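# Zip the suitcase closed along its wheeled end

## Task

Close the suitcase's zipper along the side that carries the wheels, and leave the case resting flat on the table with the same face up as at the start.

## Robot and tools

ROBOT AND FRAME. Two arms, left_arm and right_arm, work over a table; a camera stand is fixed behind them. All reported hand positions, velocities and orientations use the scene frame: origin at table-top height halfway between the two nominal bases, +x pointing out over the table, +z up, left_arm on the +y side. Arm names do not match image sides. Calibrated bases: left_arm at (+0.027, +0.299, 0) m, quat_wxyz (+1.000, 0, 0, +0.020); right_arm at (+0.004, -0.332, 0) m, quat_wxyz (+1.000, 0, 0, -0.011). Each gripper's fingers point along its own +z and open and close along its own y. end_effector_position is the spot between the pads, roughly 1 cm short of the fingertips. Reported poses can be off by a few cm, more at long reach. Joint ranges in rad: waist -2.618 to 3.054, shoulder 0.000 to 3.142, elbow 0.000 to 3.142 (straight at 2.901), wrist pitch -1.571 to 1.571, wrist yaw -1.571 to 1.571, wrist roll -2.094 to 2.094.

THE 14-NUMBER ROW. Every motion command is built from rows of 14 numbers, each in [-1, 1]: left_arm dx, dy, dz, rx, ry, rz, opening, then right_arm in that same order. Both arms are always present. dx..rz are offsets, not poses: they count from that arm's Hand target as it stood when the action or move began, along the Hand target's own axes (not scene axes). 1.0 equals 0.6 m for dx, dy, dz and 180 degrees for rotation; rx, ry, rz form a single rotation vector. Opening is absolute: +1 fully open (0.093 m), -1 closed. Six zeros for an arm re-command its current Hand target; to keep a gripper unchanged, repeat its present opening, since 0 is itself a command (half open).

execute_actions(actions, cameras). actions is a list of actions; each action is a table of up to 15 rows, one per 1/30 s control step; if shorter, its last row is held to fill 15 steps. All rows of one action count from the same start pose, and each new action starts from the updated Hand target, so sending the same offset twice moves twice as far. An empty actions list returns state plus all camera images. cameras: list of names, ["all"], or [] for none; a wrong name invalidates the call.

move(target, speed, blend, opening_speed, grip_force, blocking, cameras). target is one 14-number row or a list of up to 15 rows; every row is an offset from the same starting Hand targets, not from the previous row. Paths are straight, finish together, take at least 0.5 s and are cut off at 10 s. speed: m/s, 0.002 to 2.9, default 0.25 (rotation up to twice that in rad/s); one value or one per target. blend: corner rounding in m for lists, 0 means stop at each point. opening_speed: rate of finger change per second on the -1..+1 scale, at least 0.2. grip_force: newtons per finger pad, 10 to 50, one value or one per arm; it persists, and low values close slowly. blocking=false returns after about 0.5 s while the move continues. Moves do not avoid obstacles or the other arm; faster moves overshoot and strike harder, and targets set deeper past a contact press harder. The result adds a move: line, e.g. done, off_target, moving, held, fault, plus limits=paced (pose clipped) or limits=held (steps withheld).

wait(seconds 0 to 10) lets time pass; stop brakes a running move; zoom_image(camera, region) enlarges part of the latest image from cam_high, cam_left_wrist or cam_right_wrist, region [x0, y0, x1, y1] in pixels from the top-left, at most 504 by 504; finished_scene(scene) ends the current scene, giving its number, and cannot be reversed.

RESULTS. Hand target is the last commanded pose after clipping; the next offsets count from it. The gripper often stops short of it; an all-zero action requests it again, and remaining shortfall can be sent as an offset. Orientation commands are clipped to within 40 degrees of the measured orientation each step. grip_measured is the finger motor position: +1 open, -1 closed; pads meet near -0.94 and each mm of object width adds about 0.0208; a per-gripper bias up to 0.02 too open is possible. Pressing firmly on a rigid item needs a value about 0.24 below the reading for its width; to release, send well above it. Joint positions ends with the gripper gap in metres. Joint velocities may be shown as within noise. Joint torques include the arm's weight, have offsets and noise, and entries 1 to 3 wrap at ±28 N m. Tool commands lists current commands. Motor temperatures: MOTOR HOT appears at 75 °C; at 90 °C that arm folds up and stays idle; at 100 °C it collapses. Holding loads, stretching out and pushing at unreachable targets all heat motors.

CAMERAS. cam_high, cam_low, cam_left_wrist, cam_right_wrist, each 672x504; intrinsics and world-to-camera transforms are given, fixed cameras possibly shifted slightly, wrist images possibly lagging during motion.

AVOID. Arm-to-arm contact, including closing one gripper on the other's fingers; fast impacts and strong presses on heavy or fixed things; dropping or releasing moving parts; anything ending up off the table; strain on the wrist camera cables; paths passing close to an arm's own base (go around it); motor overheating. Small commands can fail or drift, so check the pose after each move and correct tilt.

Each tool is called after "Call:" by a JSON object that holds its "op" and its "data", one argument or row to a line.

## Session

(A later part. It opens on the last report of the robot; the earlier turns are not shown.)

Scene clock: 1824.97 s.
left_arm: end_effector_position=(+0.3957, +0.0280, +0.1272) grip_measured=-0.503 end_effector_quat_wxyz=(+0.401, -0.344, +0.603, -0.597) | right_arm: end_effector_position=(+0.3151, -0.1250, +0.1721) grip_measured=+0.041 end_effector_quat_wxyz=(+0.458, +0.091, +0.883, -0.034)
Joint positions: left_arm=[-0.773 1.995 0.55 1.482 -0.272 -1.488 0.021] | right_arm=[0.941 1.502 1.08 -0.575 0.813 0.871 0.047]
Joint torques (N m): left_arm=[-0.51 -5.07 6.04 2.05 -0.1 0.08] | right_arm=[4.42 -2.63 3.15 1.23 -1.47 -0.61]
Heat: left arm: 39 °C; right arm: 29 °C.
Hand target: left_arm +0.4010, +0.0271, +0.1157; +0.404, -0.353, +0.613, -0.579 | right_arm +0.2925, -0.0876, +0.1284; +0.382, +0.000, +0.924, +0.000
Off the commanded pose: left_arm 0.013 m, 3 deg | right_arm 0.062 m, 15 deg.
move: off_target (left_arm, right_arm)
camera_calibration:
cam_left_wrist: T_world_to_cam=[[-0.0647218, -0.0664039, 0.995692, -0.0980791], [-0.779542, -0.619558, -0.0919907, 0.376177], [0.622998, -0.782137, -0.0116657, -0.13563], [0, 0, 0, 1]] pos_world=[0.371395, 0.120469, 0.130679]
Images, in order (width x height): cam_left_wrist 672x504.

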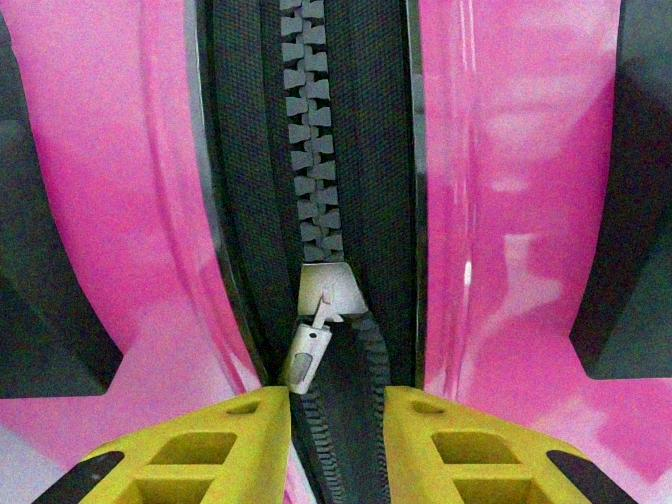

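Call:
{"op": "move", "data": {
  "target": [-0.035,0.0,0.006,0,0,0,-0.5,0,0,0,0,0,0,-0.1],
  "speed": 0.05,
  "cameras": ["cam_left_wrist"]
}}

Scene clock: 1831.50 s.
left_arm: end_effector_position=(+0.3989, +0.0293, +0.1277) grip_measured=-0.503 end_effector_quat_wxyz=(+0.390, -0.331, +0.609, -0.605) | right_arm: end_effector_position=(+0.3160, -0.1238, +0.1724) grip_measured=+0.041 end_effector_quat_wxyz=(+0.460, +0.092, +0.882, -0.032)
Joint positions: left_arm=[-0.741 1.995 0.55 1.484 -0.2 -1.488 0.021] | right_arm=[0.941 1.504 1.08 -0.566 0.813 0.871 0.047]
Joint torques (N m): left_arm=[2.4 -6.23 5.3 2 -0.12 0.09] | right_arm=[4.34 -2.88 3.1 1.18 -1.47 -0.61]
Heat: left arm: 38 °C; right arm: 29 °C.
Hand target: left_arm +0.4131, +0.0445, +0.1175; +0.404, -0.353, +0.613, -0.580 | right_arm +0.2925, -0.0877, +0.1283; +0.382, +0.000, +0.924, +0.000
Off the commanded pose: left_arm 0.023 m, 4 deg | right_arm 0.062 m, 15 deg.
move: off_target (left_arm, right_arm)
camera_calibration:
cam_left_wrist: T_world_to_cam=[[-0.0705494, -0.0645775, 0.995416, -0.0959769], [-0.802982, -0.58837, -0.0950813, 0.388314], [0.591812, -0.806009, -0.0103455, -0.123569], [0, 0, 0, 1]] pos_world=[0.378168, 0.122677, 0.13118]
Images, in order (width x height): cam_left_wrist 672x504.

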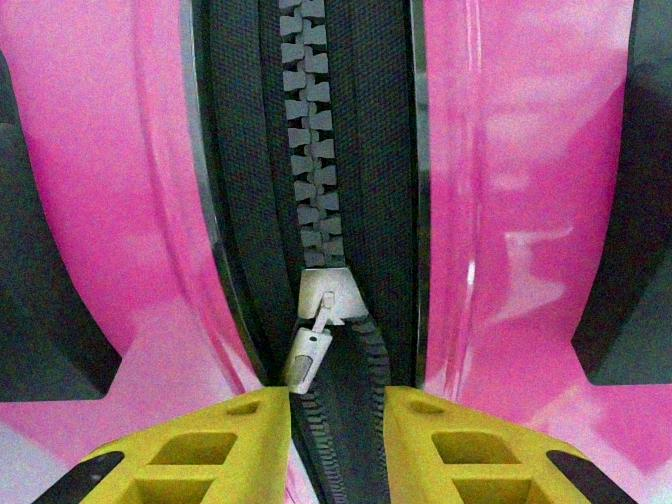

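Call:
{"op": "move", "data": {
  "target": [
    [0.076,-0.018,-0.048,0,0,0,-0.5,0,0,0,0,0,0,-0.1],
    [0.091,-0.016,-0.054,-0.026,-0.305,0,-0.5,0,0,0,0,0,0,-0.1]
  ],
  "speed": 0.1,
  "cameras": ["cam_left_wrist","cam_high"]
}}

Scene clock: 1856.90 s.
left_arm: end_effector_position=(+0.3632, +0.0091, +0.1291) grip_measured=-0.502 end_effector_quat_wxyz=(+0.543, -0.510, +0.485, -0.458) | right_arm: end_effector_position=(+0.3158, -0.1236, +0.1719) grip_measured=+0.041 end_effector_quat_wxyz=(+0.459, +0.089, +0.883, -0.032)
Joint positions: left_arm=[-1.111 2.085 0.803 1.307 -1.18 -1.488 0.021] | right_arm=[0.941 1.504 1.08 -0.567 0.81 0.866 0.047]
Joint torques (N m): left_arm=[-0.44 -8.05 4.66 1.93 0.1 0.05] | right_arm=[4.3 -2.78 3.18 1.19 -1.46 -0.58]
Heat: left arm: 36 °C; right arm: 29 °C.
Hand target: left_arm +0.3632, +0.0095, +0.1291; +0.543, -0.510, +0.485, -0.458 (not the last commanded pose) | right_arm +0.2925, -0.0876, +0.1283; +0.382, +0.000, +0.924, +0.000
Off the commanded pose: left_arm 0.007 m, 24 deg | right_arm 0.061 m, 15 deg.
move: held (left_arm; a check stopped the path), off_target (right_arm); path passed 1 of 2 targets; limits=held
pose unreachable (left arm): on one or more control steps of this call, first in action 0 (counted from 0), this arm could not follow its commanded pose, so it was not sent that pose on those steps. It may still have moved: this result reports where it is.
cause: moving toward the commanded pose would bring a part of the arm too close to another arm (this arm's wrist (the part past joint 4) and the right arm's gripper housing, at the place that arm is still heading or pushing toward).
camera_calibration:
cam_left_wrist: T_world_to_cam=[[0.00556988, -0.0749382, 0.997173, -0.128997], [-0.323676, -0.943641, -0.0691073, 0.173823], [0.946151, -0.322376, -0.0295117, -0.249394], [0, 0, 0, 1]] pos_world=[0.292945, 0.0739605, 0.133285]
Images, in order (width x height): cam_high 672x504, cam_left_wrist 672x504.

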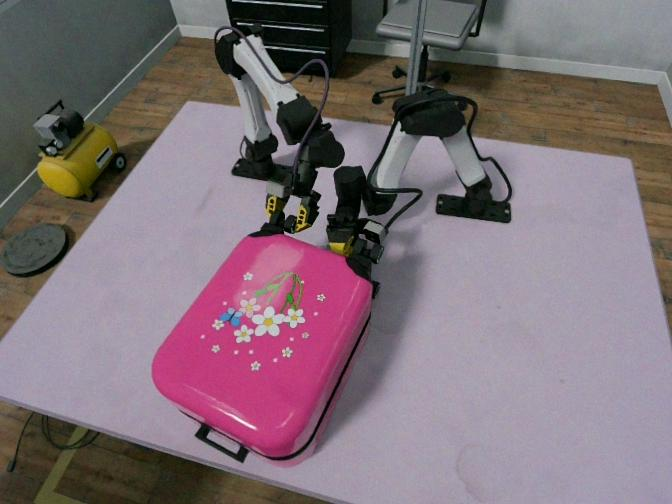

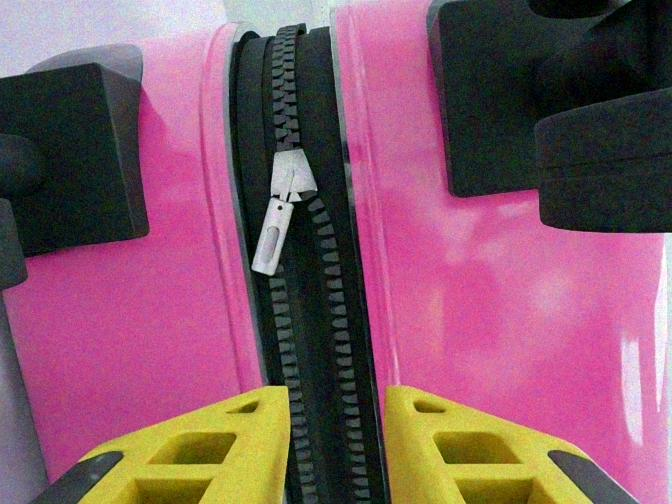

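Call:
{"op": "move", "data": {
  "target": [-0.03,0.025,0.025,0,0,0,-0.6,0,0,0,0,0,0,-0.1],
  "speed": 0.06,
  "cameras": ["cam_left_wrist"]
}}

Scene clock: 1871.13 s.
left_arm: end_effector_position=(+0.3767, +0.0262, +0.1268) grip_measured=-0.599 end_effector_quat_wxyz=(+0.540, -0.512, +0.479, -0.465) | right_arm: end_effector_position=(+0.3158, -0.1236, +0.1719) grip_measured=+0.041 end_effector_quat_wxyz=(+0.459, +0.089, +0.883, -0.032)
Joint positions: left_arm=[-1.052 2.085 0.766 1.357 -1.119 -1.495 0.016] | right_arm=[0.941 1.504 1.08 -0.567 0.81 0.866 0.047]
Joint torques (N m): left_arm=[-0.24 -5.45 3.55 2.2 0.09 0.07] | right_arm=[4.31 -2.8 3.11 1.2 -1.46 -0.58]
Heat: left arm: 35 °C; right arm: 28 °C.
Hand target: left_arm +0.3762, +0.0300, +0.1153; +0.543, -0.510, +0.485, -0.458 | right_arm +0.2925, -0.0876, +0.1283; +0.382, +0.000, +0.924, +0.000
Off the commanded pose: left_arm 0.012 m, 1 deg | right_arm 0.061 m, 15 deg.
move: off_target (left_arm, right_arm)
camera_calibration:
cam_left_wrist: T_world_to_cam=[[-0.00361192, -0.0575685, 0.998335, -0.122582], [-0.324958, -0.944092, -0.0556162, 0.192849], [0.945721, -0.324618, -0.0152974, -0.258356], [0, 0, 0, 1]] pos_world=[0.306558, 0.0911431, 0.129151]
Images, in order (width x height): cam_left_wrist 672x504.

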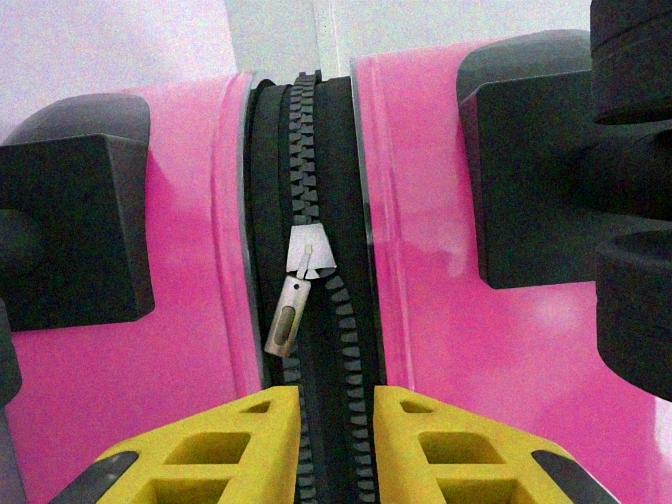

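Call:
{"op": "move", "data": {
  "target": [0,0.02,-0.005,0,0,0,-0.6,0,0,0,0,0,0,-0.1],
  "speed": 0.06,
  "cameras": ["cam_left_wrist"]
}}

Scene clock: 1876.23 s.
left_arm: end_effector_position=(+0.3759, +0.0275, +0.1110) grip_measured=-0.599 end_effector_quat_wxyz=(+0.541, -0.511, +0.484, -0.461) | right_arm: end_effector_position=(+0.3158, -0.1236, +0.1719) grip_measured=+0.041 end_effector_quat_wxyz=(+0.459, +0.089, +0.883, -0.032)
Joint positions: left_arm=[-1.052 2.136 0.759 1.4 -1.119 -1.497 0.016] | right_arm=[0.941 1.504 1.08 -0.567 0.81 0.866 0.047]
Joint torques (N m): left_arm=[-0.64 -5.91 3.32 2.31 0.05 0.03] | right_arm=[4.42 -2.84 3.14 1.2 -1.45 -0.57]
Heat: left arm: 35 °C; right arm: 28 °C.
Hand target: left_arm +0.3732, +0.0304, +0.1032; +0.543, -0.510, +0.485, -0.458 | right_arm +0.2925, -0.0876, +0.1283; +0.382, +0.000, +0.924, +0.000
Off the commanded pose: left_arm 0.009 m, 0 deg | right_arm 0.061 m, 15 deg.
move: off_target (right_arm)
camera_calibration:
cam_left_wrist: T_world_to_cam=[[0.0042353, -0.0686091, 0.997635, -0.109355], [-0.325821, -0.943297, -0.063489, 0.194114], [0.945422, -0.324781, -0.0263494, -0.256013], [0, 0, 0, 1]] pos_world=[0.30575, 0.0924561, 0.114675]
Images, in order (width x height): cam_left_wrist 672x504.

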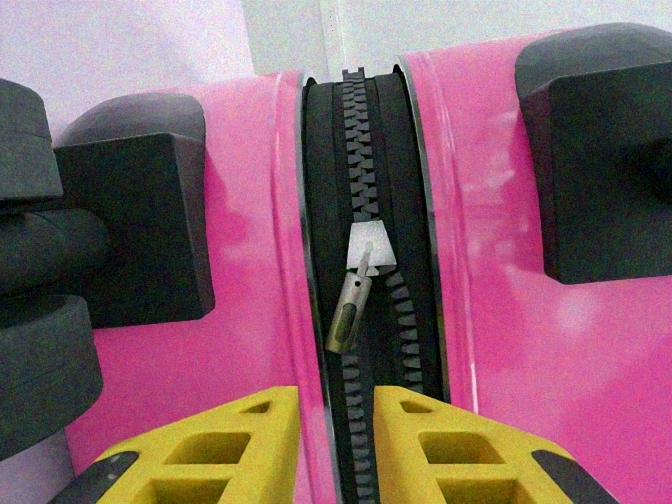

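Call:
{"op": "move", "data": {
  "target": [-0.022,-0.006,0.045,0,0,0,-0.6,0,0,0,0,0,0,-0.1],
  "speed": 0.06,
  "cameras": ["cam_left_wrist"]
}}

Scene clock: 1881.90 s.
left_arm: end_effector_position=(+0.3984, +0.0435, +0.1113) grip_measured=-0.599 end_effector_quat_wxyz=(+0.542, -0.511, +0.482, -0.460) | right_arm: end_effector_position=(+0.3158, -0.1235, +0.1720) grip_measured=+0.041 end_effector_quat_wxyz=(+0.459, +0.089, +0.883, -0.032)
Joint positions: left_arm=[-0.972 2.136 0.759 1.401 -1.042 -1.497 0.016] | right_arm=[0.941 1.504 1.08 -0.567 0.81 0.865 0.047]
Joint torques (N m): left_arm=[0.01 -7.46 3.45 2.08 0.15 0.06] | right_arm=[4.42 -2.74 3.15 1.16 -1.45 -0.57]
Heat: left arm: 36 °C; right arm: 28 °C.
Hand target: left_arm +0.3986, +0.0463, +0.1078; +0.543, -0.510, +0.485, -0.458 | right_arm +0.2925, -0.0877, +0.1283; +0.382, +0.000, +0.924, +0.000
Off the commanded pose: left_arm 0.004 m, 0 deg | right_arm 0.061 m, 15 deg.
move: off_target (right_arm)
camera_calibration:
cam_left_wrist: T_world_to_cam=[[0.00267098, -0.0689206, 0.997619, -0.108015], [-0.322414, -0.944407, -0.0643812, 0.215365], [0.946595, -0.321474, -0.0247435, -0.27279], [0, 0, 0, 1]] pos_world=[0.327947, 0.108252, 0.114873]
Images, in order (width x height): cam_left_wrist 672x504.

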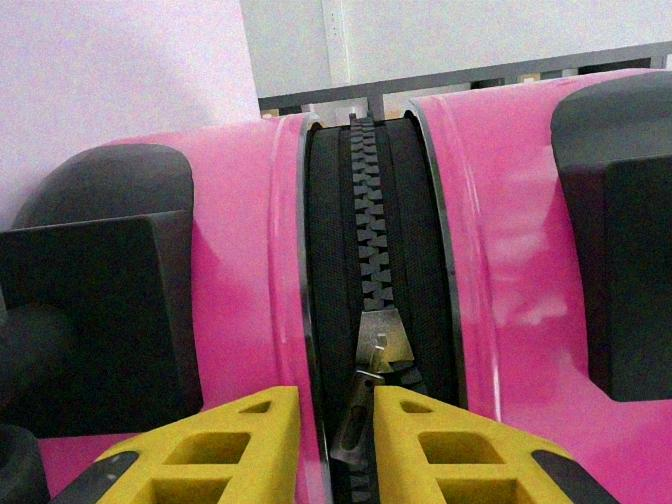

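Call:
{"op": "move", "data": {
  "target": [
    [0,-0.01,-0.005,0,0,0,-0.6,0,0,0,0,0,0,-0.1],
    [-0.003,-0.01,0.022,0,0,0,-0.6,0,0,0,0,0,0,-0.1]
  ],
  "speed": 0.06,
  "cameras": ["cam_left_wrist"]
}}

Scene clock: 1889.03 s.
left_arm: end_effector_position=(+0.3997, +0.0435, +0.1107) grip_measured=-0.599 end_effector_quat_wxyz=(+0.542, -0.509, +0.485, -0.460) | right_arm: end_effector_position=(+0.3160, -0.1232, +0.1722) grip_measured=+0.041 end_effector_quat_wxyz=(+0.460, +0.089, +0.883, -0.031)
Joint positions: left_arm=[-0.967 2.136 0.759 1.397 -1.032 -1.497 0.016] | right_arm=[0.941 1.504 1.08 -0.565 0.81 0.865 0.047]
Joint torques (N m): left_arm=[2.37 -8.55 5.59 1.72 0.38 0.01] | right_arm=[4.3 -2.81 3.14 1.16 -1.47 -0.56]
Heat: left arm: 36 °C; right arm: 28 °C.
Hand target: left_arm +0.4115, +0.0491, +0.1141; +0.543, -0.510, +0.485, -0.458 | right_arm +0.2925, -0.0877, +0.1283; +0.382, +0.000, +0.924, +0.000
Off the commanded pose: left_arm 0.013 m, 0 deg | right_arm 0.061 m, 15 deg.
move: off_target (left_arm, right_arm)
camera_calibration:
cam_left_wrist: T_world_to_cam=[[0.0046414, -0.0724253, 0.997363, -0.108046], [-0.327955, -0.942322, -0.0669022, 0.218117], [0.944682, -0.326779, -0.0281259, -0.272809], [0, 0, 0, 1]] pos_world=[0.329752, 0.108563, 0.114681]
Images, in order (width x height): cam_left_wrist 672x504.

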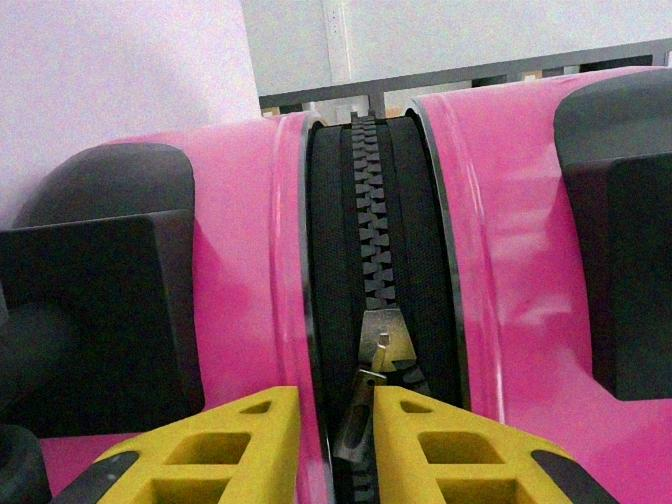

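Call:
{"op": "move", "data": {
  "target": [
    [0,-0.005,-0.045,0,0,0.067,-0.6,0,0,0,0,0,0,-0.1],
    [0,-0.016,-0.04,0,0,0.067,-0.55,0,0,0,0,0,0,-0.1]
  ],
  "speed": 0.06,
  "cameras": ["cam_left_wrist"]
}}

Scene clock: 1900.40 s.
left_arm: end_effector_position=(+0.3890, +0.0406, +0.1153) grip_measured=-0.552 end_effector_quat_wxyz=(+0.580, -0.455, +0.539, -0.407) | right_arm: end_effector_position=(+0.3160, -0.1231, +0.1721) grip_measured=+0.041 end_effector_quat_wxyz=(+0.459, +0.088, +0.883, -0.032)
Joint positions: left_arm=[-0.993 2.097 0.73 1.375 -1.042 -1.305 0.019] | right_arm=[0.941 1.504 1.08 -0.565 0.809 0.862 0.047]
Joint torques (N m): left_arm=[-0.42 -10.09 3.82 1.95 -0.12 0.22] | right_arm=[4.33 -2.84 3.19 1.17 -1.44 -0.54]
Heat: left arm: 35 °C; right arm: 28 °C.
Hand target: left_arm +0.3875, +0.0458, +0.1235; +0.588, -0.456, +0.536, -0.398 | right_arm +0.2925, -0.0877, +0.1283; +0.382, +0.000, +0.924, +0.000
Off the commanded pose: left_arm 0.010 m, 1 deg | right_arm 0.061 m, 15 deg.
move: off_target (right_arm)
camera_calibration:
cam_left_wrist: T_world_to_cam=[[0.0268904, -0.269516, 0.96262, -0.109426], [-0.345806, -0.906023, -0.24401, 0.238222], [0.937921, -0.326318, -0.117564, -0.250585], [0, 0, 0, 1]] pos_world=[0.32035, 0.104573, 0.134005]
Images, in order (width x height): cam_left_wrist 672x504.

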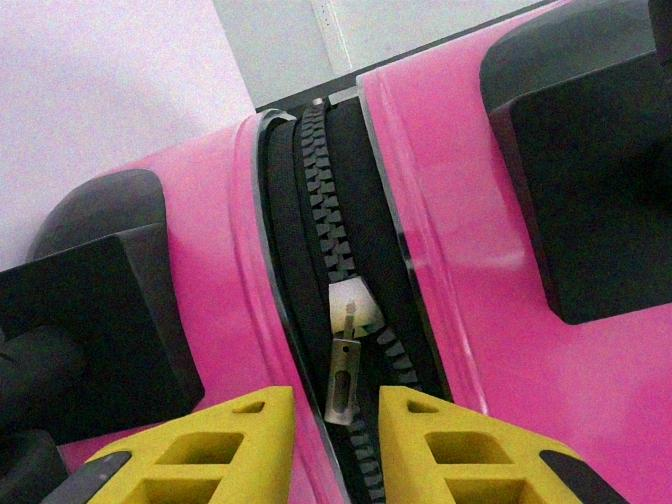

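Call:
{"op": "move", "data": {
  "target": [-0.01,0,0.038,0,0,0,-0.55,0,0,0,0,0,0,-0.1],
  "speed": 0.06,
  "cameras": ["cam_left_wrist"]
}}

Scene clock: 1904.10 s.
left_arm: end_effector_position=(+0.4018, +0.0545, +0.1133) grip_measured=-0.552 end_effector_quat_wxyz=(+0.585, -0.460, +0.538, -0.395) | right_arm: end_effector_position=(+0.3161, -0.1229, +0.1722) grip_measured=+0.041 end_effector_quat_wxyz=(+0.459, +0.088, +0.883, -0.031)
Joint positions: left_arm=[-0.944 2.097 0.73 1.363 -1.017 -1.305 0.019] | right_arm=[0.941 1.504 1.08 -0.563 0.808 0.862 0.047]
Joint torques (N m): left_arm=[0.88 -9.76 6.28 1.82 0.25 0.24] | right_arm=[4.37 -2.76 3.11 1.14 -1.45 -0.54]
Heat: left arm: 35 °C; right arm: 28 °C.
Hand target: left_arm +0.4096, +0.0541, +0.1253; +0.588, -0.456, +0.536, -0.398 | right_arm +0.2925, -0.0876, +0.1283; +0.382, +0.000, +0.924, +0.000
Off the commanded pose: left_arm 0.014 m, 1 deg | right_arm 0.061 m, 15 deg.
move: off_target (left_arm, right_arm)
camera_calibration:
cam_left_wrist: T_world_to_cam=[[0.0406906, -0.278428, 0.959595, -0.108796], [-0.325846, -0.911583, -0.25068, 0.247705], [0.944547, -0.302479, -0.127817, -0.261041], [0, 0, 0, 1]] pos_world=[0.331706, 0.116552, 0.133129]
Images, in order (width x height): cam_left_wrist 672x504.

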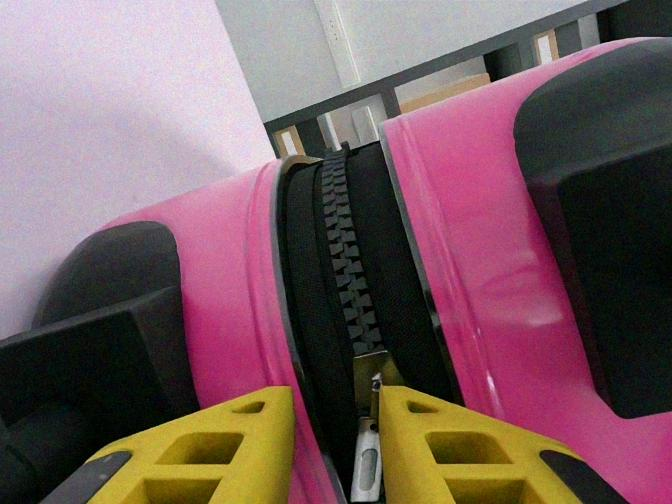

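Call:
{"op": "move", "data": {
  "target": [
    [0.006,-0.012,-0.03,0,0,0,-0.55,0,0,0,0,0,0,-0.1],
    [0.006,-0.016,0.003,0,0,0,-0.55,0,0,0,0,0,0,-0.1]
  ],
  "speed": 0.06,
  "cameras": ["cam_left_wrist"]
}}

Scene clock: 1910.27 s.
left_arm: end_effector_position=(+0.4017, +0.0497, +0.1199) grip_measured=-0.552 end_effector_quat_wxyz=(+0.584, -0.457, +0.543, -0.394) | right_arm: end_effector_position=(+0.3162, -0.1224, +0.1723) grip_measured=+0.041 end_effector_quat_wxyz=(+0.459, +0.088, +0.883, -0.030)
Joint positions: left_arm=[-0.951 2.071 0.743 1.316 -1.017 -1.303 0.019] | right_arm=[0.941 1.504 1.08 -0.561 0.807 0.861 0.047]
Joint torques (N m): left_arm=[1.14 -9.21 7.76 1.78 0.18 0.25] | right_arm=[4.37 -2.74 3.15 1.17 -1.42 -0.52]
Heat: left arm: 35 °C; right arm: 29 °C.
Hand target: left_arm +0.4120, +0.0483, +0.1336; +0.588, -0.456, +0.536, -0.398 | right_arm +0.2925, -0.0877, +0.1284; +0.382, +0.000, +0.924, +0.000
Off the commanded pose: left_arm 0.017 m, 1 deg | right_arm 0.061 m, 15 deg.
move: off_target (left_arm, right_arm)
camera_calibration:
cam_left_wrist: T_world_to_cam=[[0.0430519, -0.286045, 0.957248, -0.11678], [-0.333625, -0.907252, -0.256101, 0.248468], [0.941722, -0.308336, -0.134491, -0.259303], [0, 0, 0, 1]] pos_world=[0.332114, 0.112067, 0.140547]
Images, in order (width x height): cam_left_wrist 672x504.

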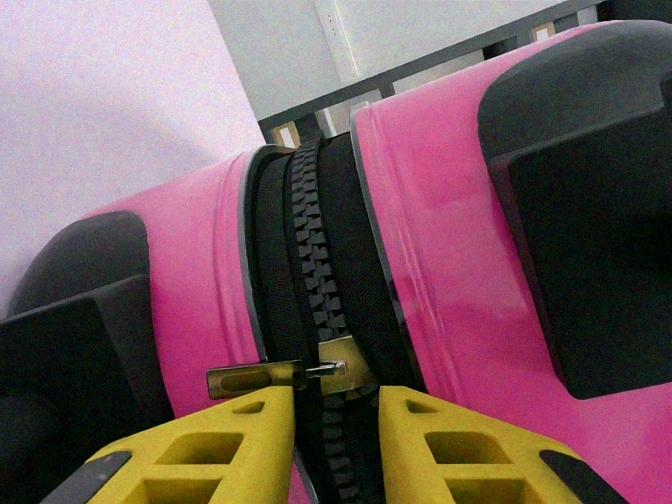

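Call:
{"op": "execute_actions", "data": {
  "actions": [],
  "cameras": ["cam_left_wrist","cam_right_wrist"]
}}

Scene clock: 1932.87 s.
left_arm: end_effector_position=(+0.4017, +0.0497, +0.1199) grip_measured=-0.552 end_effector_quat_wxyz=(+0.584, -0.457, +0.543, -0.394) | right_arm: end_effector_position=(+0.3162, -0.1224, +0.1723) grip_measured=+0.041 end_effector_quat_wxyz=(+0.459, +0.088, +0.883, -0.030)
Joint positions: left_arm=[-0.951 2.071 0.743 1.316 -1.017 -1.303 0.019] | right_arm=[0.941 1.504 1.08 -0.561 0.807 0.861 0.047]
Joint velocities: within noise
Joint torques (N m): left_arm=[1.14 -9.18 7.71 1.82 0.2 0.24] | right_arm=[4.3 -2.78 3.12 1.13 -1.43 -0.53]
Motor temperatures (°C): left_arm=[21 39 28 35 19 19 20] | right_arm=[22 19 23 29 24 20 24]
Heat: left arm: 39 °C; right arm: 29 °C.
Hand target: left_arm +0.4120, +0.0483, +0.1336; +0.588, -0.456, +0.536, -0.398 | right_arm +0.2925, -0.0877, +0.1284; +0.382, +0.000, +0.924, +0.000
Tool commands: left_gripper/opening=-0.55 right_gripper/opening=-0.1
Off the commanded pose: left_arm 0.017 m, 1 deg | right_arm 0.061 m, 15 deg.
camera_calibration:
cam_left_wrist: T_world_to_cam=[[0.0430519, -0.286045, 0.957248, -0.11678], [-0.333625, -0.907252, -0.256101, 0.248468], [0.941722, -0.308336, -0.134491, -0.259303], [0, 0, 0, 1]] pos_world=[0.332114, 0.112067, 0.140547]
cam_right_wrist: T_world_to_cam=[[-0.182198, -0.983261, -0.0010025, -0.0644089], [-0.861642, 0.160153, -0.481585, 0.411373], [0.473684, -0.0868802, -0.876399, 0.0733004], [0, 0, 0, 1]] pos_world=[0.308, -0.122845, 0.262287]
Images, in order (width x height): cam_left_wrist 672x504, cam_right_wrist 672x504.

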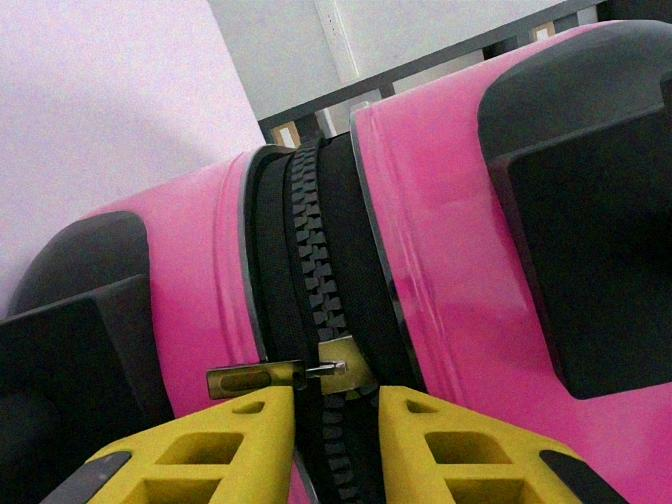

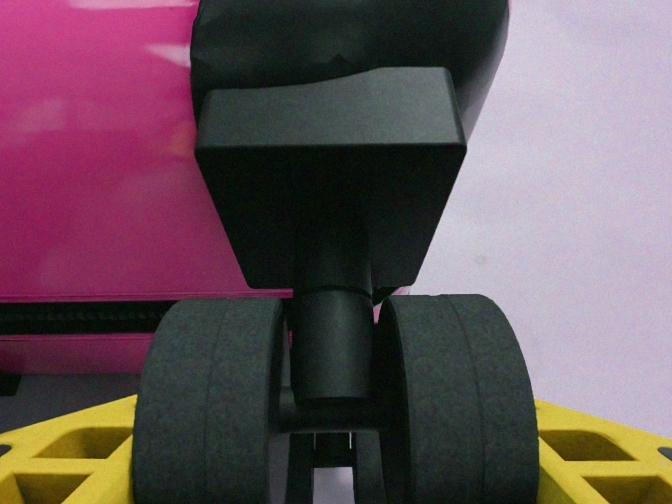

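Call:
{"op": "move", "data": {
  "target": [
    [0,0,-0.02,0,0,0,-0.45,0,0,0,0,0,0,-0.1],
    [-0.014,0.002,-0.02,0,0,0,-0.45,0,0,0,0,0,0,-0.1],
    [-0.014,0.002,0.015,0,0,0,-0.45,0,0,0,0,0,0,-0.1]
  ],
  "speed": 0.08,
  "cameras": ["cam_left_wrist"]
}}

Scene clock: 1952.87 s.
left_arm: end_effector_position=(+0.4026, +0.0511, +0.1217) grip_measured=-0.452 end_effector_quat_wxyz=(+0.582, -0.454, +0.546, -0.396) | right_arm: end_effector_position=(+0.3165, -0.1215, +0.1725) grip_measured=+0.041 end_effector_quat_wxyz=(+0.460, +0.087, +0.883, -0.028)
Joint positions: left_arm=[-0.944 2.058 0.735 1.309 -1 -1.303 0.023] | right_arm=[0.941 1.504 1.08 -0.556 0.804 0.857 0.047]
Joint torques (N m): left_arm=[3.23 -9.07 7.31 1.91 0.39 0.21] | right_arm=[4.33 -2.82 3.15 1.12 -1.4 -0.5]
Heat: left arm: 41 °C; right arm: 29 °C.
Hand target: left_arm +0.4200, +0.0577, +0.1349; +0.588, -0.456, +0.536, -0.398 | right_arm +0.2925, -0.0877, +0.1283; +0.382, +0.000, +0.924, +0.000
Off the commanded pose: left_arm 0.023 m, 1 deg | right_arm 0.061 m, 14 deg.
move: off_target (left_arm, right_arm)
camera_calibration:
cam_left_wrist: T_world_to_cam=[[0.0419969, -0.288418, 0.956583, -0.117443], [-0.34236, -0.903618, -0.257418, 0.25409], [0.93863, -0.316685, -0.136692, -0.257508], [0, 0, 0, 1]] pos_world=[0.333627, 0.114179, 0.142552]
Images, in order (width x height): cam_left_wrist 672x504.

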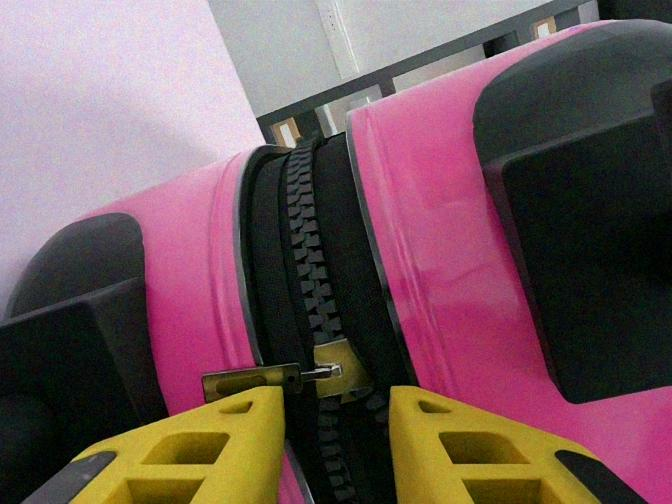

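Call:
{"op": "move", "data": {
  "target": [
    [0,0,-0.055,0,0,0,-0.5,0,0,0,0,0,0,-0.1],
    [-0.015,0.0,-0.055,0,0,0,-0.5,0,0,0,0,0,0,-0.1],
    [-0.015,0.0,-0.008,0,0,0,-0.5,0,0,0,0,0,0,-0.1]
  ],
  "speed": 0.08,
  "cameras": ["cam_left_wrist"]
}}

Scene clock: 1961.23 s.
left_arm: end_effector_position=(+0.4026, +0.0691, +0.1246) grip_measured=-0.499 end_effector_quat_wxyz=(+0.585, -0.455, +0.548, -0.388) | right_arm: end_effector_position=(+0.3164, -0.1210, +0.1723) grip_measured=+0.041 end_effector_quat_wxyz=(+0.459, +0.084, +0.884, -0.028)
Joint positions: left_arm=[-0.913 2.009 0.682 1.298 -0.98 -1.302 0.021] | right_arm=[0.941 1.504 1.08 -0.556 0.801 0.852 0.047]
Joint torques (N m): left_arm=[1.05 -7.34 8.47 2.11 0.21 0.22] | right_arm=[4.3 -2.7 3.14 1.12 -1.39 -0.47]
Heat: left arm: 40 °C; right arm: 29 °C.
Hand target: left_arm +0.4142, +0.0658, +0.1372; +0.588, -0.456, +0.536, -0.398 | right_arm +0.2925, -0.0877, +0.1283; +0.382, +0.000, +0.924, +0.000
Off the commanded pose: left_arm 0.017 m, 2 deg | right_arm 0.060 m, 14 deg.
move: off_target (left_arm, right_arm)
camera_calibration:
cam_left_wrist: T_world_to_cam=[[0.0544129, -0.299421, 0.952568, -0.118799], [-0.334817, -0.904224, -0.265099, 0.269021], [0.940711, -0.304511, -0.149453, -0.251582], [0, 0, 0, 1]] pos_world=[0.333203, 0.131075, 0.146882]
Images, in order (width x height): cam_left_wrist 672x504.

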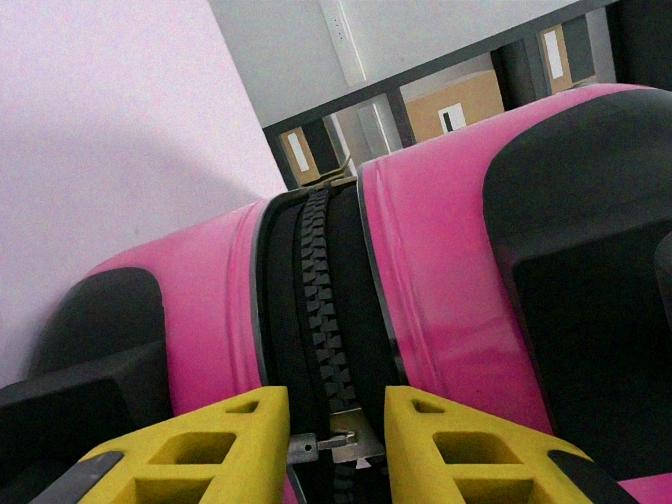

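Call:
{"op": "move", "data": {
  "target": [
    [0,0,-0.03,0,0,0,-0.4,0,0,0,0,0,0,-0.1],
    [0.008,-0.009,-0.03,0,0,0,-0.4,0,0,0,0,0,0,-0.1],
    [0.008,-0.009,0.002,0,0,0,-0.4,0,0,0,0,0,0,-0.1],
    [0.008,-0.009,0.002,0,0,0,-1,0,0,0,0,0,0,-0.1]
  ],
  "speed": 0.08,
  "opening_speed": 0.6,
  "cameras": ["cam_left_wrist"]
}}

Scene clock: 1974.10 s.
left_arm: end_effector_position=(+0.4027, +0.0625, +0.1216) grip_measured=-0.991 end_effector_quat_wxyz=(+0.585, -0.451, +0.560, -0.375) | right_arm: end_effector_position=(+0.3165, -0.1207, +0.1723) grip_measured=+0.041 end_effector_quat_wxyz=(+0.459, +0.083, +0.884, -0.028)
Joint positions: left_arm=[-0.925 2.009 0.706 1.24 -0.991 -1.302 0] | right_arm=[0.941 1.504 1.08 -0.554 0.8 0.85 0.047]
Joint torques (N m): left_arm=[1.29 -7.72 8.64 2.5 0.23 0.2] | right_arm=[4.27 -2.74 3.14 1.09 -1.37 -0.44]
Heat: left arm: 40 °C; right arm: 29 °C.
Hand target: left_arm +0.4160, +0.0597, +0.1411; +0.588, -0.456, +0.536, -0.398 | right_arm +0.2925, -0.0877, +0.1283; +0.382, +0.000, +0.924, +0.000
Off the commanded pose: left_arm 0.024 m, 4 deg | right_arm 0.060 m, 14 deg.
move: off_target (left_arm, right_arm); target 4's new opening was sent with left_arm's hand 0.024 m and 3 deg from that target
camera_calibration:
cam_left_wrist: T_world_to_cam=[[0.0747442, -0.325417, 0.942612, -0.123346], [-0.34228, -0.896202, -0.282254, 0.266854], [0.93662, -0.30154, -0.17837, -0.249122], [0, 0, 0, 1]] pos_world=[0.33389, 0.123895, 0.147152]
Images, in order (width x height): cam_left_wrist 672x504.

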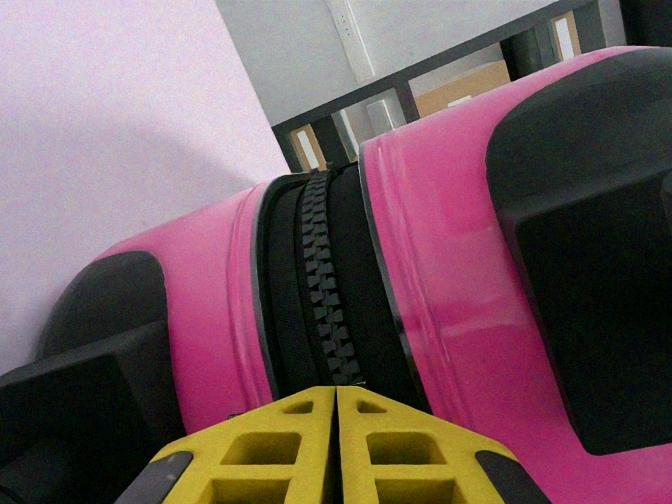

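Call:
{"op": "move", "data": {
  "target": [0.045,-0.02,-0.005,0,0,0,-1,0,0,0,0,0,0,-0.1],
  "speed": 0.05,
  "cameras": ["cam_left_wrist"]
}}

Scene clock: 1979.00 s.
left_arm: end_effector_position=(+0.4050, +0.0520, +0.1295) grip_measured=-0.991 end_effector_quat_wxyz=(+0.597, -0.466, +0.545, -0.361) | right_arm: end_effector_position=(+0.3166, -0.1206, +0.1723) grip_measured=+0.041 end_effector_quat_wxyz=(+0.459, +0.083, +0.884, -0.027)
Joint positions: left_arm=[-0.954 2.027 0.786 1.185 -1.076 -1.301 0] | right_arm=[0.941 1.504 1.08 -0.554 0.8 0.85 0.047]
Joint torques (N m): left_arm=[-0.65 -6.45 10.48 2.34 0.5 0.18] | right_arm=[4.19 -2.76 3.22 1.1 -1.38 -0.43]
Heat: left arm: 40 °C; right arm: 29 °C.
Hand target: left_arm +0.4162, +0.0305, +0.1454; +0.588, -0.456, +0.536, -0.398 | right_arm +0.2925, -0.0877, +0.1283; +0.382, +0.000, +0.924, +0.000
Off the commanded pose: left_arm 0.029 m, 5 deg | right_arm 0.060 m, 14 deg.
move: off_target (left_arm, right_arm)
camera_calibration:
cam_left_wrist: T_world_to_cam=[[0.0849656, -0.318935, 0.943961, -0.138924], [-0.288927, -0.914567, -0.282997, 0.239915], [0.953573, -0.248691, -0.169856, -0.26373], [0, 0, 0, 1]] pos_world=[0.332608, 0.109524, 0.154238]
Images, in order (width x height): cam_left_wrist 672x504.

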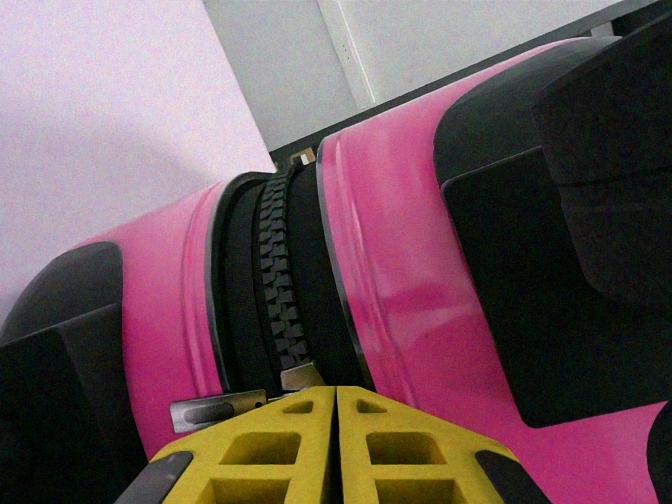

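Call:
{"op": "move", "data": {
  "target": [
    [-0.006,0.001,-0.0546,0,0,0,-1,0,0,0,0,0,0,-0.1],
    [-0.055,0.057,-0.048,0,0,0,-1,0,0,0,0,0,0,-0.1],
    [-0.053,0.057,0.007,0,0,0,-1,0,0,0,0,0,0,-0.1],
    [0.028,0.026,-0.009,0,0,0,-1,0,0,0,0,0,0,-0.1],
    [0.021,0.0125,-0.071,0,0,0,-1,0,0,0,0,0,0,-0.1]
  ],
  "speed": 0.08,
  "cameras": ["cam_left_wrist"]
}}

Scene clock: 2004.90 s.
left_arm: end_effector_position=(+0.3773, +0.0144, +0.1212) grip_measured=-0.991 end_effector_quat_wxyz=(+0.585, -0.455, +0.543, -0.396) | right_arm: end_effector_position=(+0.3165, -0.1205, +0.1723) grip_measured=+0.041 end_effector_quat_wxyz=(+0.458, +0.082, +0.884, -0.028)
Joint positions: left_arm=[-1.067 2.101 0.808 1.287 -1.129 -1.298 0] | right_arm=[0.941 1.504 1.08 -0.554 0.799 0.848 0.047]
Joint torques (N m): left_arm=[-0.94 -11.04 4.6 1.91 -0.02 0.21] | right_arm=[4.33 -2.69 3.12 1.08 -1.37 -0.41]
Motor temperatures (°C): left_arm=[21 37 34 36 19 19 20] | right_arm=[22 19 23 28 24 20 24]
Heat: left arm: 37 °C; right arm: 28 °C.
Hand target: left_arm +0.3751, +0.0157, +0.1344; +0.588, -0.456, +0.536, -0.398 | right_arm +0.2925, -0.0877, +0.1283; +0.382, +0.000, +0.924, +0.000
Off the commanded pose: left_arm 0.013 m, 1 deg | right_arm 0.060 m, 14 deg.
move: off_target (left_arm, right_arm)
camera_calibration:
cam_left_wrist: T_world_to_cam=[[0.0388474, -0.286945, 0.957159, -0.125447], [-0.335544, -0.906008, -0.257992, 0.209567], [0.941223, -0.311147, -0.131479, -0.247156], [0, 0, 0, 1]] pos_world=[0.307822, 0.0769711, 0.141644]
Images, in order (width x height): cam_left_wrist 672x504.

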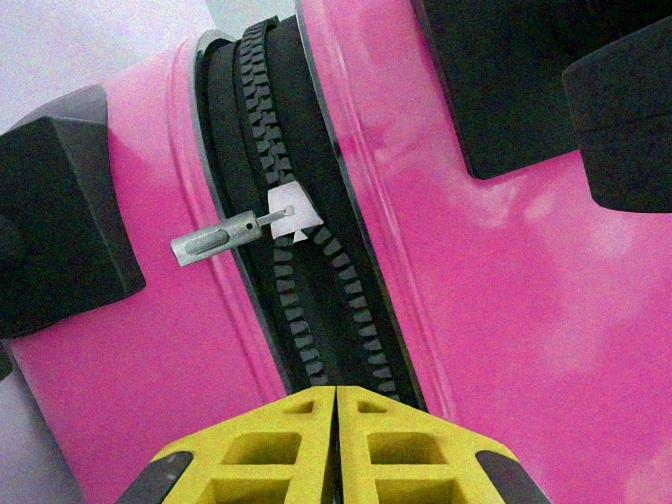

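Call:
{"op": "move", "data": {
  "target": [
    [-0.08,0.059,0.01,0,0,0,-1,0,0,0,0,0,0,-0.1],
    [-0.075,0.059,0.085,0,0,0,-1,0,0,0,0,0,0,-0.1]
  ],
  "speed": 0.1,
  "cameras": ["cam_left_wrist"]
}}

Call:
{"op": "move", "data": {
  "target": [0.0845,-0.024,-0.0215,0,0,0,-1,0,0,0,0,0,0,-0.1],
  "speed": 0.08,
  "cameras": ["cam_left_wrist"]
}}

Scene clock: 2025.43 s.
left_arm: end_effector_position=(+0.4069, +0.0799, +0.1125) grip_measured=-0.991 end_effector_quat_wxyz=(+0.590, -0.463, +0.532, -0.393) | right_arm: end_effector_position=(+0.3167, -0.1196, +0.1724) grip_measured=+0.041 end_effector_quat_wxyz=(+0.459, +0.082, +0.884, -0.026)
Joint positions: left_arm=[-0.887 2.081 0.669 1.419 -0.975 -1.298 0] | right_arm=[0.942 1.504 1.08 -0.55 0.797 0.847 0.047]
Joint torques (N m): left_arm=[1.33 -5.31 7.84 1.98 0.47 0.14] | right_arm=[4.12 -2.78 3.15 1.07 -1.35 -0.42]
Heat: left arm: 39 °C; right arm: 28 °C.
Hand target: left_arm +0.4202, +0.0738, +0.1128; +0.588, -0.456, +0.536, -0.398 | right_arm +0.2925, -0.0876, +0.1283; +0.382, +0.000, +0.924, +0.000
Off the commanded pose: left_arm 0.015 m, 1 deg | right_arm 0.060 m, 14 deg.
move: off_target (left_arm, right_arm)
camera_calibration:
cam_left_wrist: T_world_to_cam=[[0.0389264, -0.276258, 0.960295, -0.100719], [-0.309931, -0.916966, -0.25123, 0.266387], [0.949962, -0.287846, -0.121315, -0.262332], [0, 0, 0, 1]] pos_world=[0.335687, 0.140932, 0.131819]
Images, in order (width x height): cam_left_wrist 672x504.

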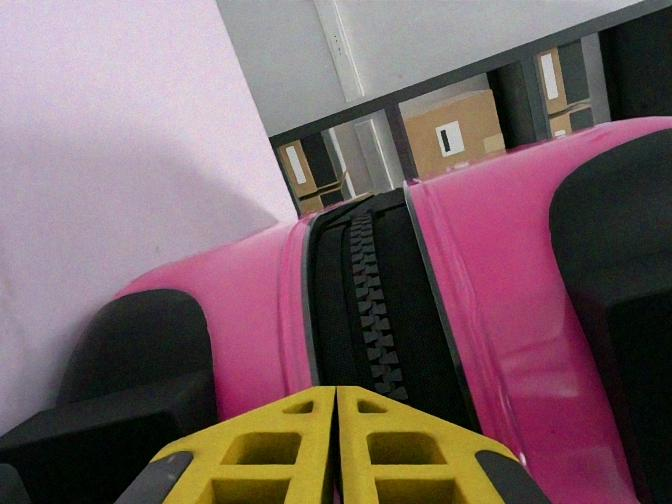

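Scene clock: 2026.70 s.
left_arm: end_effector_position=(+0.4031, +0.0426, +0.1181) grip_measured=-0.991 end_effector_quat_wxyz=(+0.602, -0.485, +0.508, -0.381) | right_arm: end_effector_position=(+0.3167, -0.1196, +0.1724) grip_measured=+0.041 end_effector_quat_wxyz=(+0.459, +0.082, +0.884, -0.026)
Joint positions: left_arm=[-0.982 2.146 0.832 1.348 -1.139 -1.296 0] | right_arm=[0.942 1.504 1.08 -0.55 0.797 0.847 0.047]
Joint torques (N m): left_arm=[-0.32 -5.7 8.09 1.64 0.86 0.18] | right_arm=[4.16 -2.77 3.18 1.08 -1.36 -0.4]
Heat: left arm: 39 °C; right arm: 28 °C.
Hand target: left_arm +0.4132, +0.0200, +0.1129; +0.588, -0.456, +0.536, -0.398 | right_arm +0.2925, -0.0876, +0.1283; +0.382, +0.000, +0.924, +0.000
Off the commanded pose: left_arm 0.025 m, 5 deg | right_arm 0.060 m, 14 deg.
move: off_target (left_arm, right_arm)
camera_calibration:
cam_left_wrist: T_world_to_cam=[[0.0436927, -0.252901, 0.966505, -0.119937], [-0.242335, -0.941219, -0.235329, 0.204311], [0.969208, -0.223936, -0.102411, -0.281512], [0, 0, 0, 1]] pos_world=[0.327596, 0.0989282, 0.13517]
Images, in order (width x height): cam_left_wrist 672x504.

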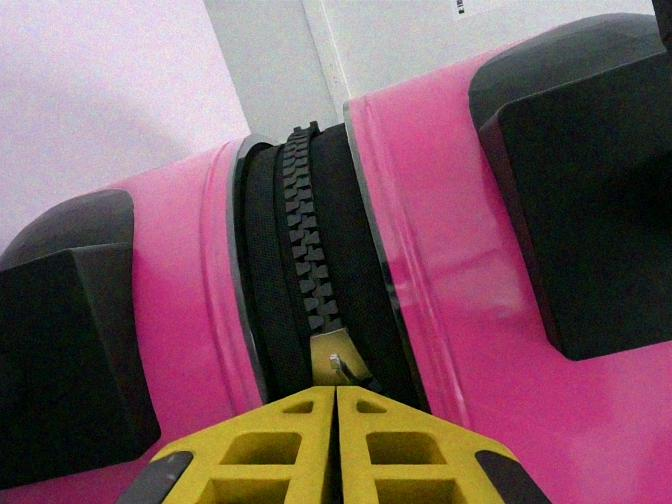

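Call:
{"op": "move", "data": {
  "target": [-0.0445,-0.014,-0.051,0,0,0,-1,0,0,0,0,0,0,-0.1],
  "speed": 0.15,
  "cameras": ["cam_left_wrist"]
}}

Scene clock: 2035.60 s.
left_arm: end_effector_position=(+0.3836, +0.0389, +0.1211) grip_measured=-0.991 end_effector_quat_wxyz=(+0.587, -0.461, +0.534, -0.397) | right_arm: end_effector_position=(+0.3167, -0.1197, +0.1723) grip_measured=+0.041 end_effector_quat_wxyz=(+0.459, +0.081, +0.885, -0.027)
Joint positions: left_arm=[-1.017 2.08 0.742 1.35 -1.095 -1.296 0] | right_arm=[0.942 1.504 1.08 -0.551 0.797 0.845 0.047]
Joint torques (N m): left_arm=[-0.91 -10.07 3.26 1.97 0.1 0.2] | right_arm=[4.15 -2.8 3.21 1.08 -1.35 -0.4]
Heat: left arm: 37 °C; right arm: 28 °C.
Hand target: left_arm +0.3801, +0.0400, +0.1280; +0.588, -0.456, +0.536, -0.398 | right_arm +0.2925, -0.0876, +0.1284; +0.382, +0.000, +0.924, +0.000
Off the commanded pose: left_arm 0.008 m, 1 deg | right_arm 0.060 m, 14 deg.
move: off_target (right_arm)
camera_calibration:
cam_left_wrist: T_world_to_cam=[[0.0345099, -0.274296, 0.961026, -0.117849], [-0.318913, -0.914349, -0.249521, 0.226805], [0.947156, -0.297872, -0.119031, -0.249807], [0, 0, 0, 1]] pos_world=[0.313004, 0.100643, 0.140113]
Images, in order (width x height): cam_left_wrist 672x504.

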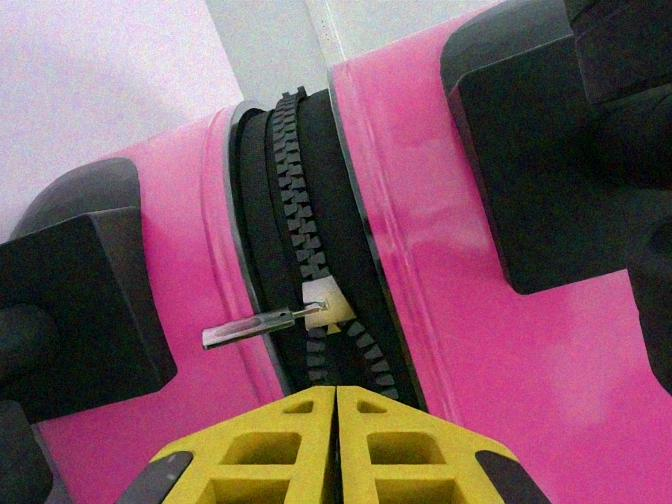

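Call:
{"op": "move", "data": {
  "target": [
    [0,0,0,0,0,0,-1,0,0,0,0,0,0,0.5],
    [-0.011,0.002,-0.13,0,0,0,-1,0,0,-0.05,0,0,0,0.5],
    [-0.194,-0.12,-0.182,0,0,0,-1,0,0,-0.25,0,0,0,0.5]
  ],
  "speed": 0.15,
  "cameras": ["all"]
}}

Scene clock: 2060.30 s.
left_arm: end_effector_position=(+0.2621, +0.1173, +0.2229) grip_measured=-0.991 end_effector_quat_wxyz=(+0.587, -0.448, +0.541, -0.403) | right_arm: end_effector_position=(+0.1851, -0.0902, +0.2186) grip_measured=+0.497 end_effector_quat_wxyz=(+0.369, -0.012, +0.929, -0.018)
Joint positions: left_arm=[-1.283 1.209 0.363 0.9 -1.332 -1.24 0] | right_arm=[1.331 1.456 1.366 -1.273 0.732 1.203 0.069]
Joint torques (N m): left_arm=[-1.03 -3.47 7.41 1.54 -0.16 0.01] | right_arm=[0.53 -6.08 8.24 0.59 0.6 0.13]
Motor temperatures (°C): left_arm=[20 39 29 32 19 19 20] | right_arm=[21 20 24 27 24 20 24]
Heat: left arm: 39 °C; right arm: 27 °C.
Hand target: left_arm +0.2603, +0.1202, +0.2273; +0.588, -0.456, +0.536, -0.398 | right_arm +0.1865, -0.0877, +0.2345; +0.382, +0.000, +0.924, +0.000
Off the commanded pose: left_arm 0.006 m, 1 deg | right_arm 0.016 m, 3 deg.
move: off_target (right_arm)
camera_calibration:
cam_left_wrist: T_world_to_cam=[[0.0208319, -0.288862, 0.957144, -0.183772], [-0.34259, -0.901454, -0.264598, 0.293138], [0.939254, -0.322396, -0.11774, -0.094541], [0, 0, 0, 1]] pos_world=[0.193052, 0.180686, 0.242329]
cam_right_wrist: T_world_to_cam=[[0.014187, -0.997539, 0.0686615, -0.109371], [-0.954712, -0.0339237, -0.29559, 0.274604], [0.297192, -0.0613584, -0.952844, 0.230464], [0, 0, 0, 1]] pos_world=[0.195227, -0.0856458, 0.308276]

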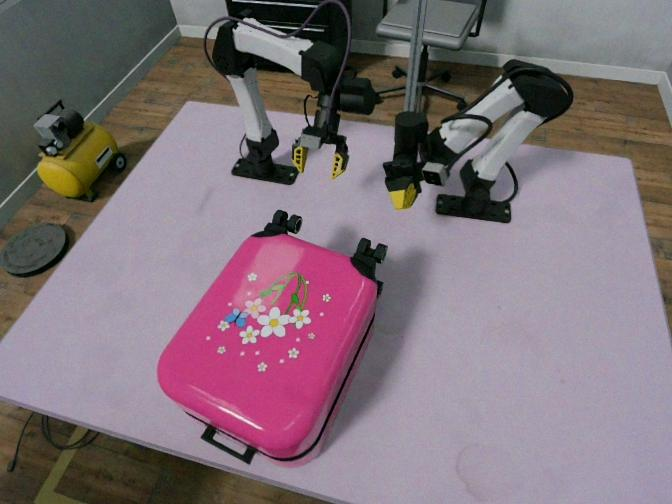

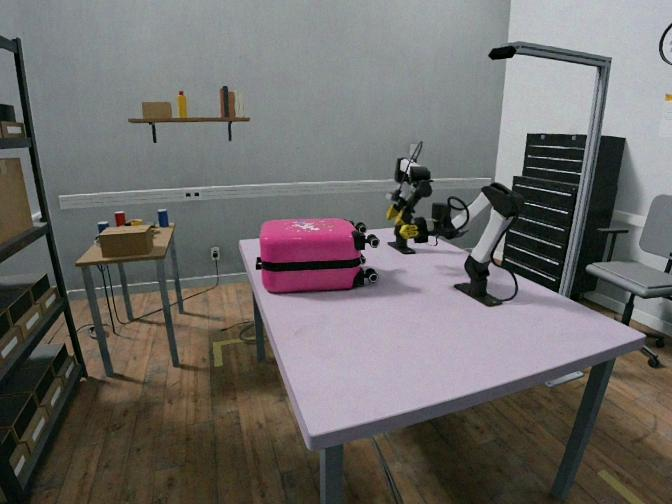

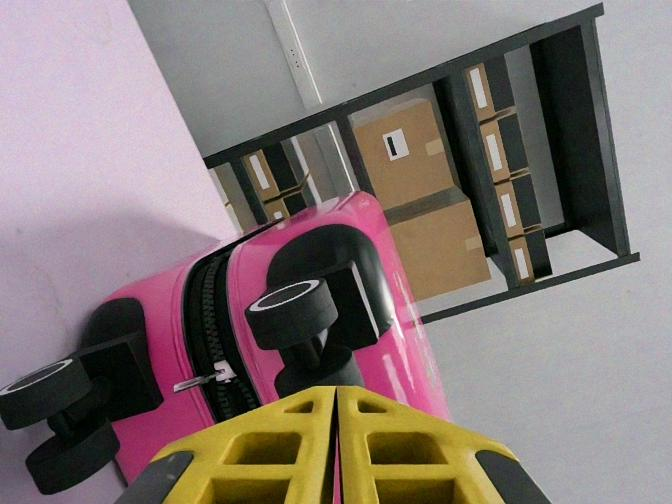

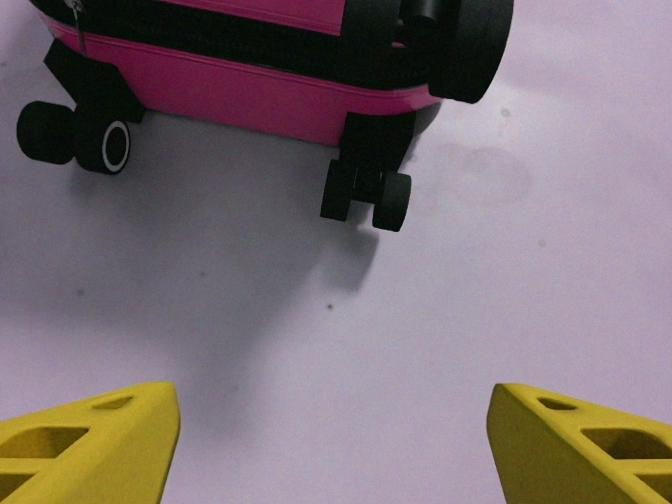

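Call:
{"op": "move", "data": {
  "target": [
    [0.053,0.162,0.0645,0.0277,0.1727,-0.0578,-1,0,0,0,0,0,0,0.5],
    [0.097,0.163,0.177,0.0277,0.1727,-0.0578,-1,0,0,0,0,0,0,0.5],
    [0.138,0.1485,0.246,0.0277,0.1727,-0.0578,-1,0,0,0,0,0,0,0.5],
    [0.2235,0.133,0.214,0.0277,0.1727,-0.0578,-1,0,0,0,0,0,0,0.5]
  ],
  "speed": [0.15,0.12,0.08,0.08],
  "cameras": ["cam_left_wrist"]
}}

Scene clock: 2099.87 s.
left_arm: end_effector_position=(+0.3956, +0.0278, +0.1201) grip_measured=-0.991 end_effector_quat_wxyz=(+0.397, -0.348, +0.613, -0.588) | right_arm: end_effector_position=(+0.1851, -0.0902, +0.2186) grip_measured=+0.497 end_effector_quat_wxyz=(+0.369, -0.012, +0.929, -0.018)
Joint positions: left_arm=[-0.775 1.995 0.55 1.452 -0.275 -1.491 0] | right_arm=[1.331 1.456 1.366 -1.273 0.732 1.203 0.069]
Joint torques (N m): left_arm=[-0.59 -5.01 6.2 2.42 -0.13 0.12] | right_arm=[0.49 -6.13 8.21 0.59 0.61 0.12]
Motor temperatures (°C): left_arm=[20 32 30 32 19 19 20] | right_arm=[20 21 27 26 22 19 23]
Heat: left arm: 32 °C; right arm: 27 °C.
Hand target: left_arm +0.4009, +0.0272, +0.1159; +0.404, -0.354, +0.613, -0.579 | right_arm +0.1865, -0.0877, +0.2345; +0.382, +0.000, +0.924, +0.000
Off the commanded pose: left_arm 0.007 m, 1 deg | right_arm 0.016 m, 3 deg.
move: off_target (right_arm)
camera_calibration:
cam_left_wrist: T_world_to_cam=[[-0.0410284, -0.083792, 0.995638, -0.0999674], [-0.780755, -0.619127, -0.0842786, 0.374899], [0.623489, -0.780808, -0.0400192, -0.132742], [0, 0, 0, 1]] pos_world=[0.371366, 0.120088, 0.125815]
Images, in order (width x height): cam_left_wrist 672x504.

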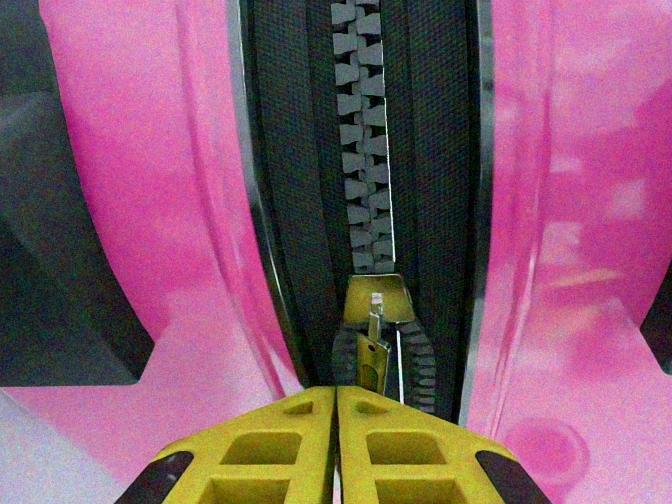

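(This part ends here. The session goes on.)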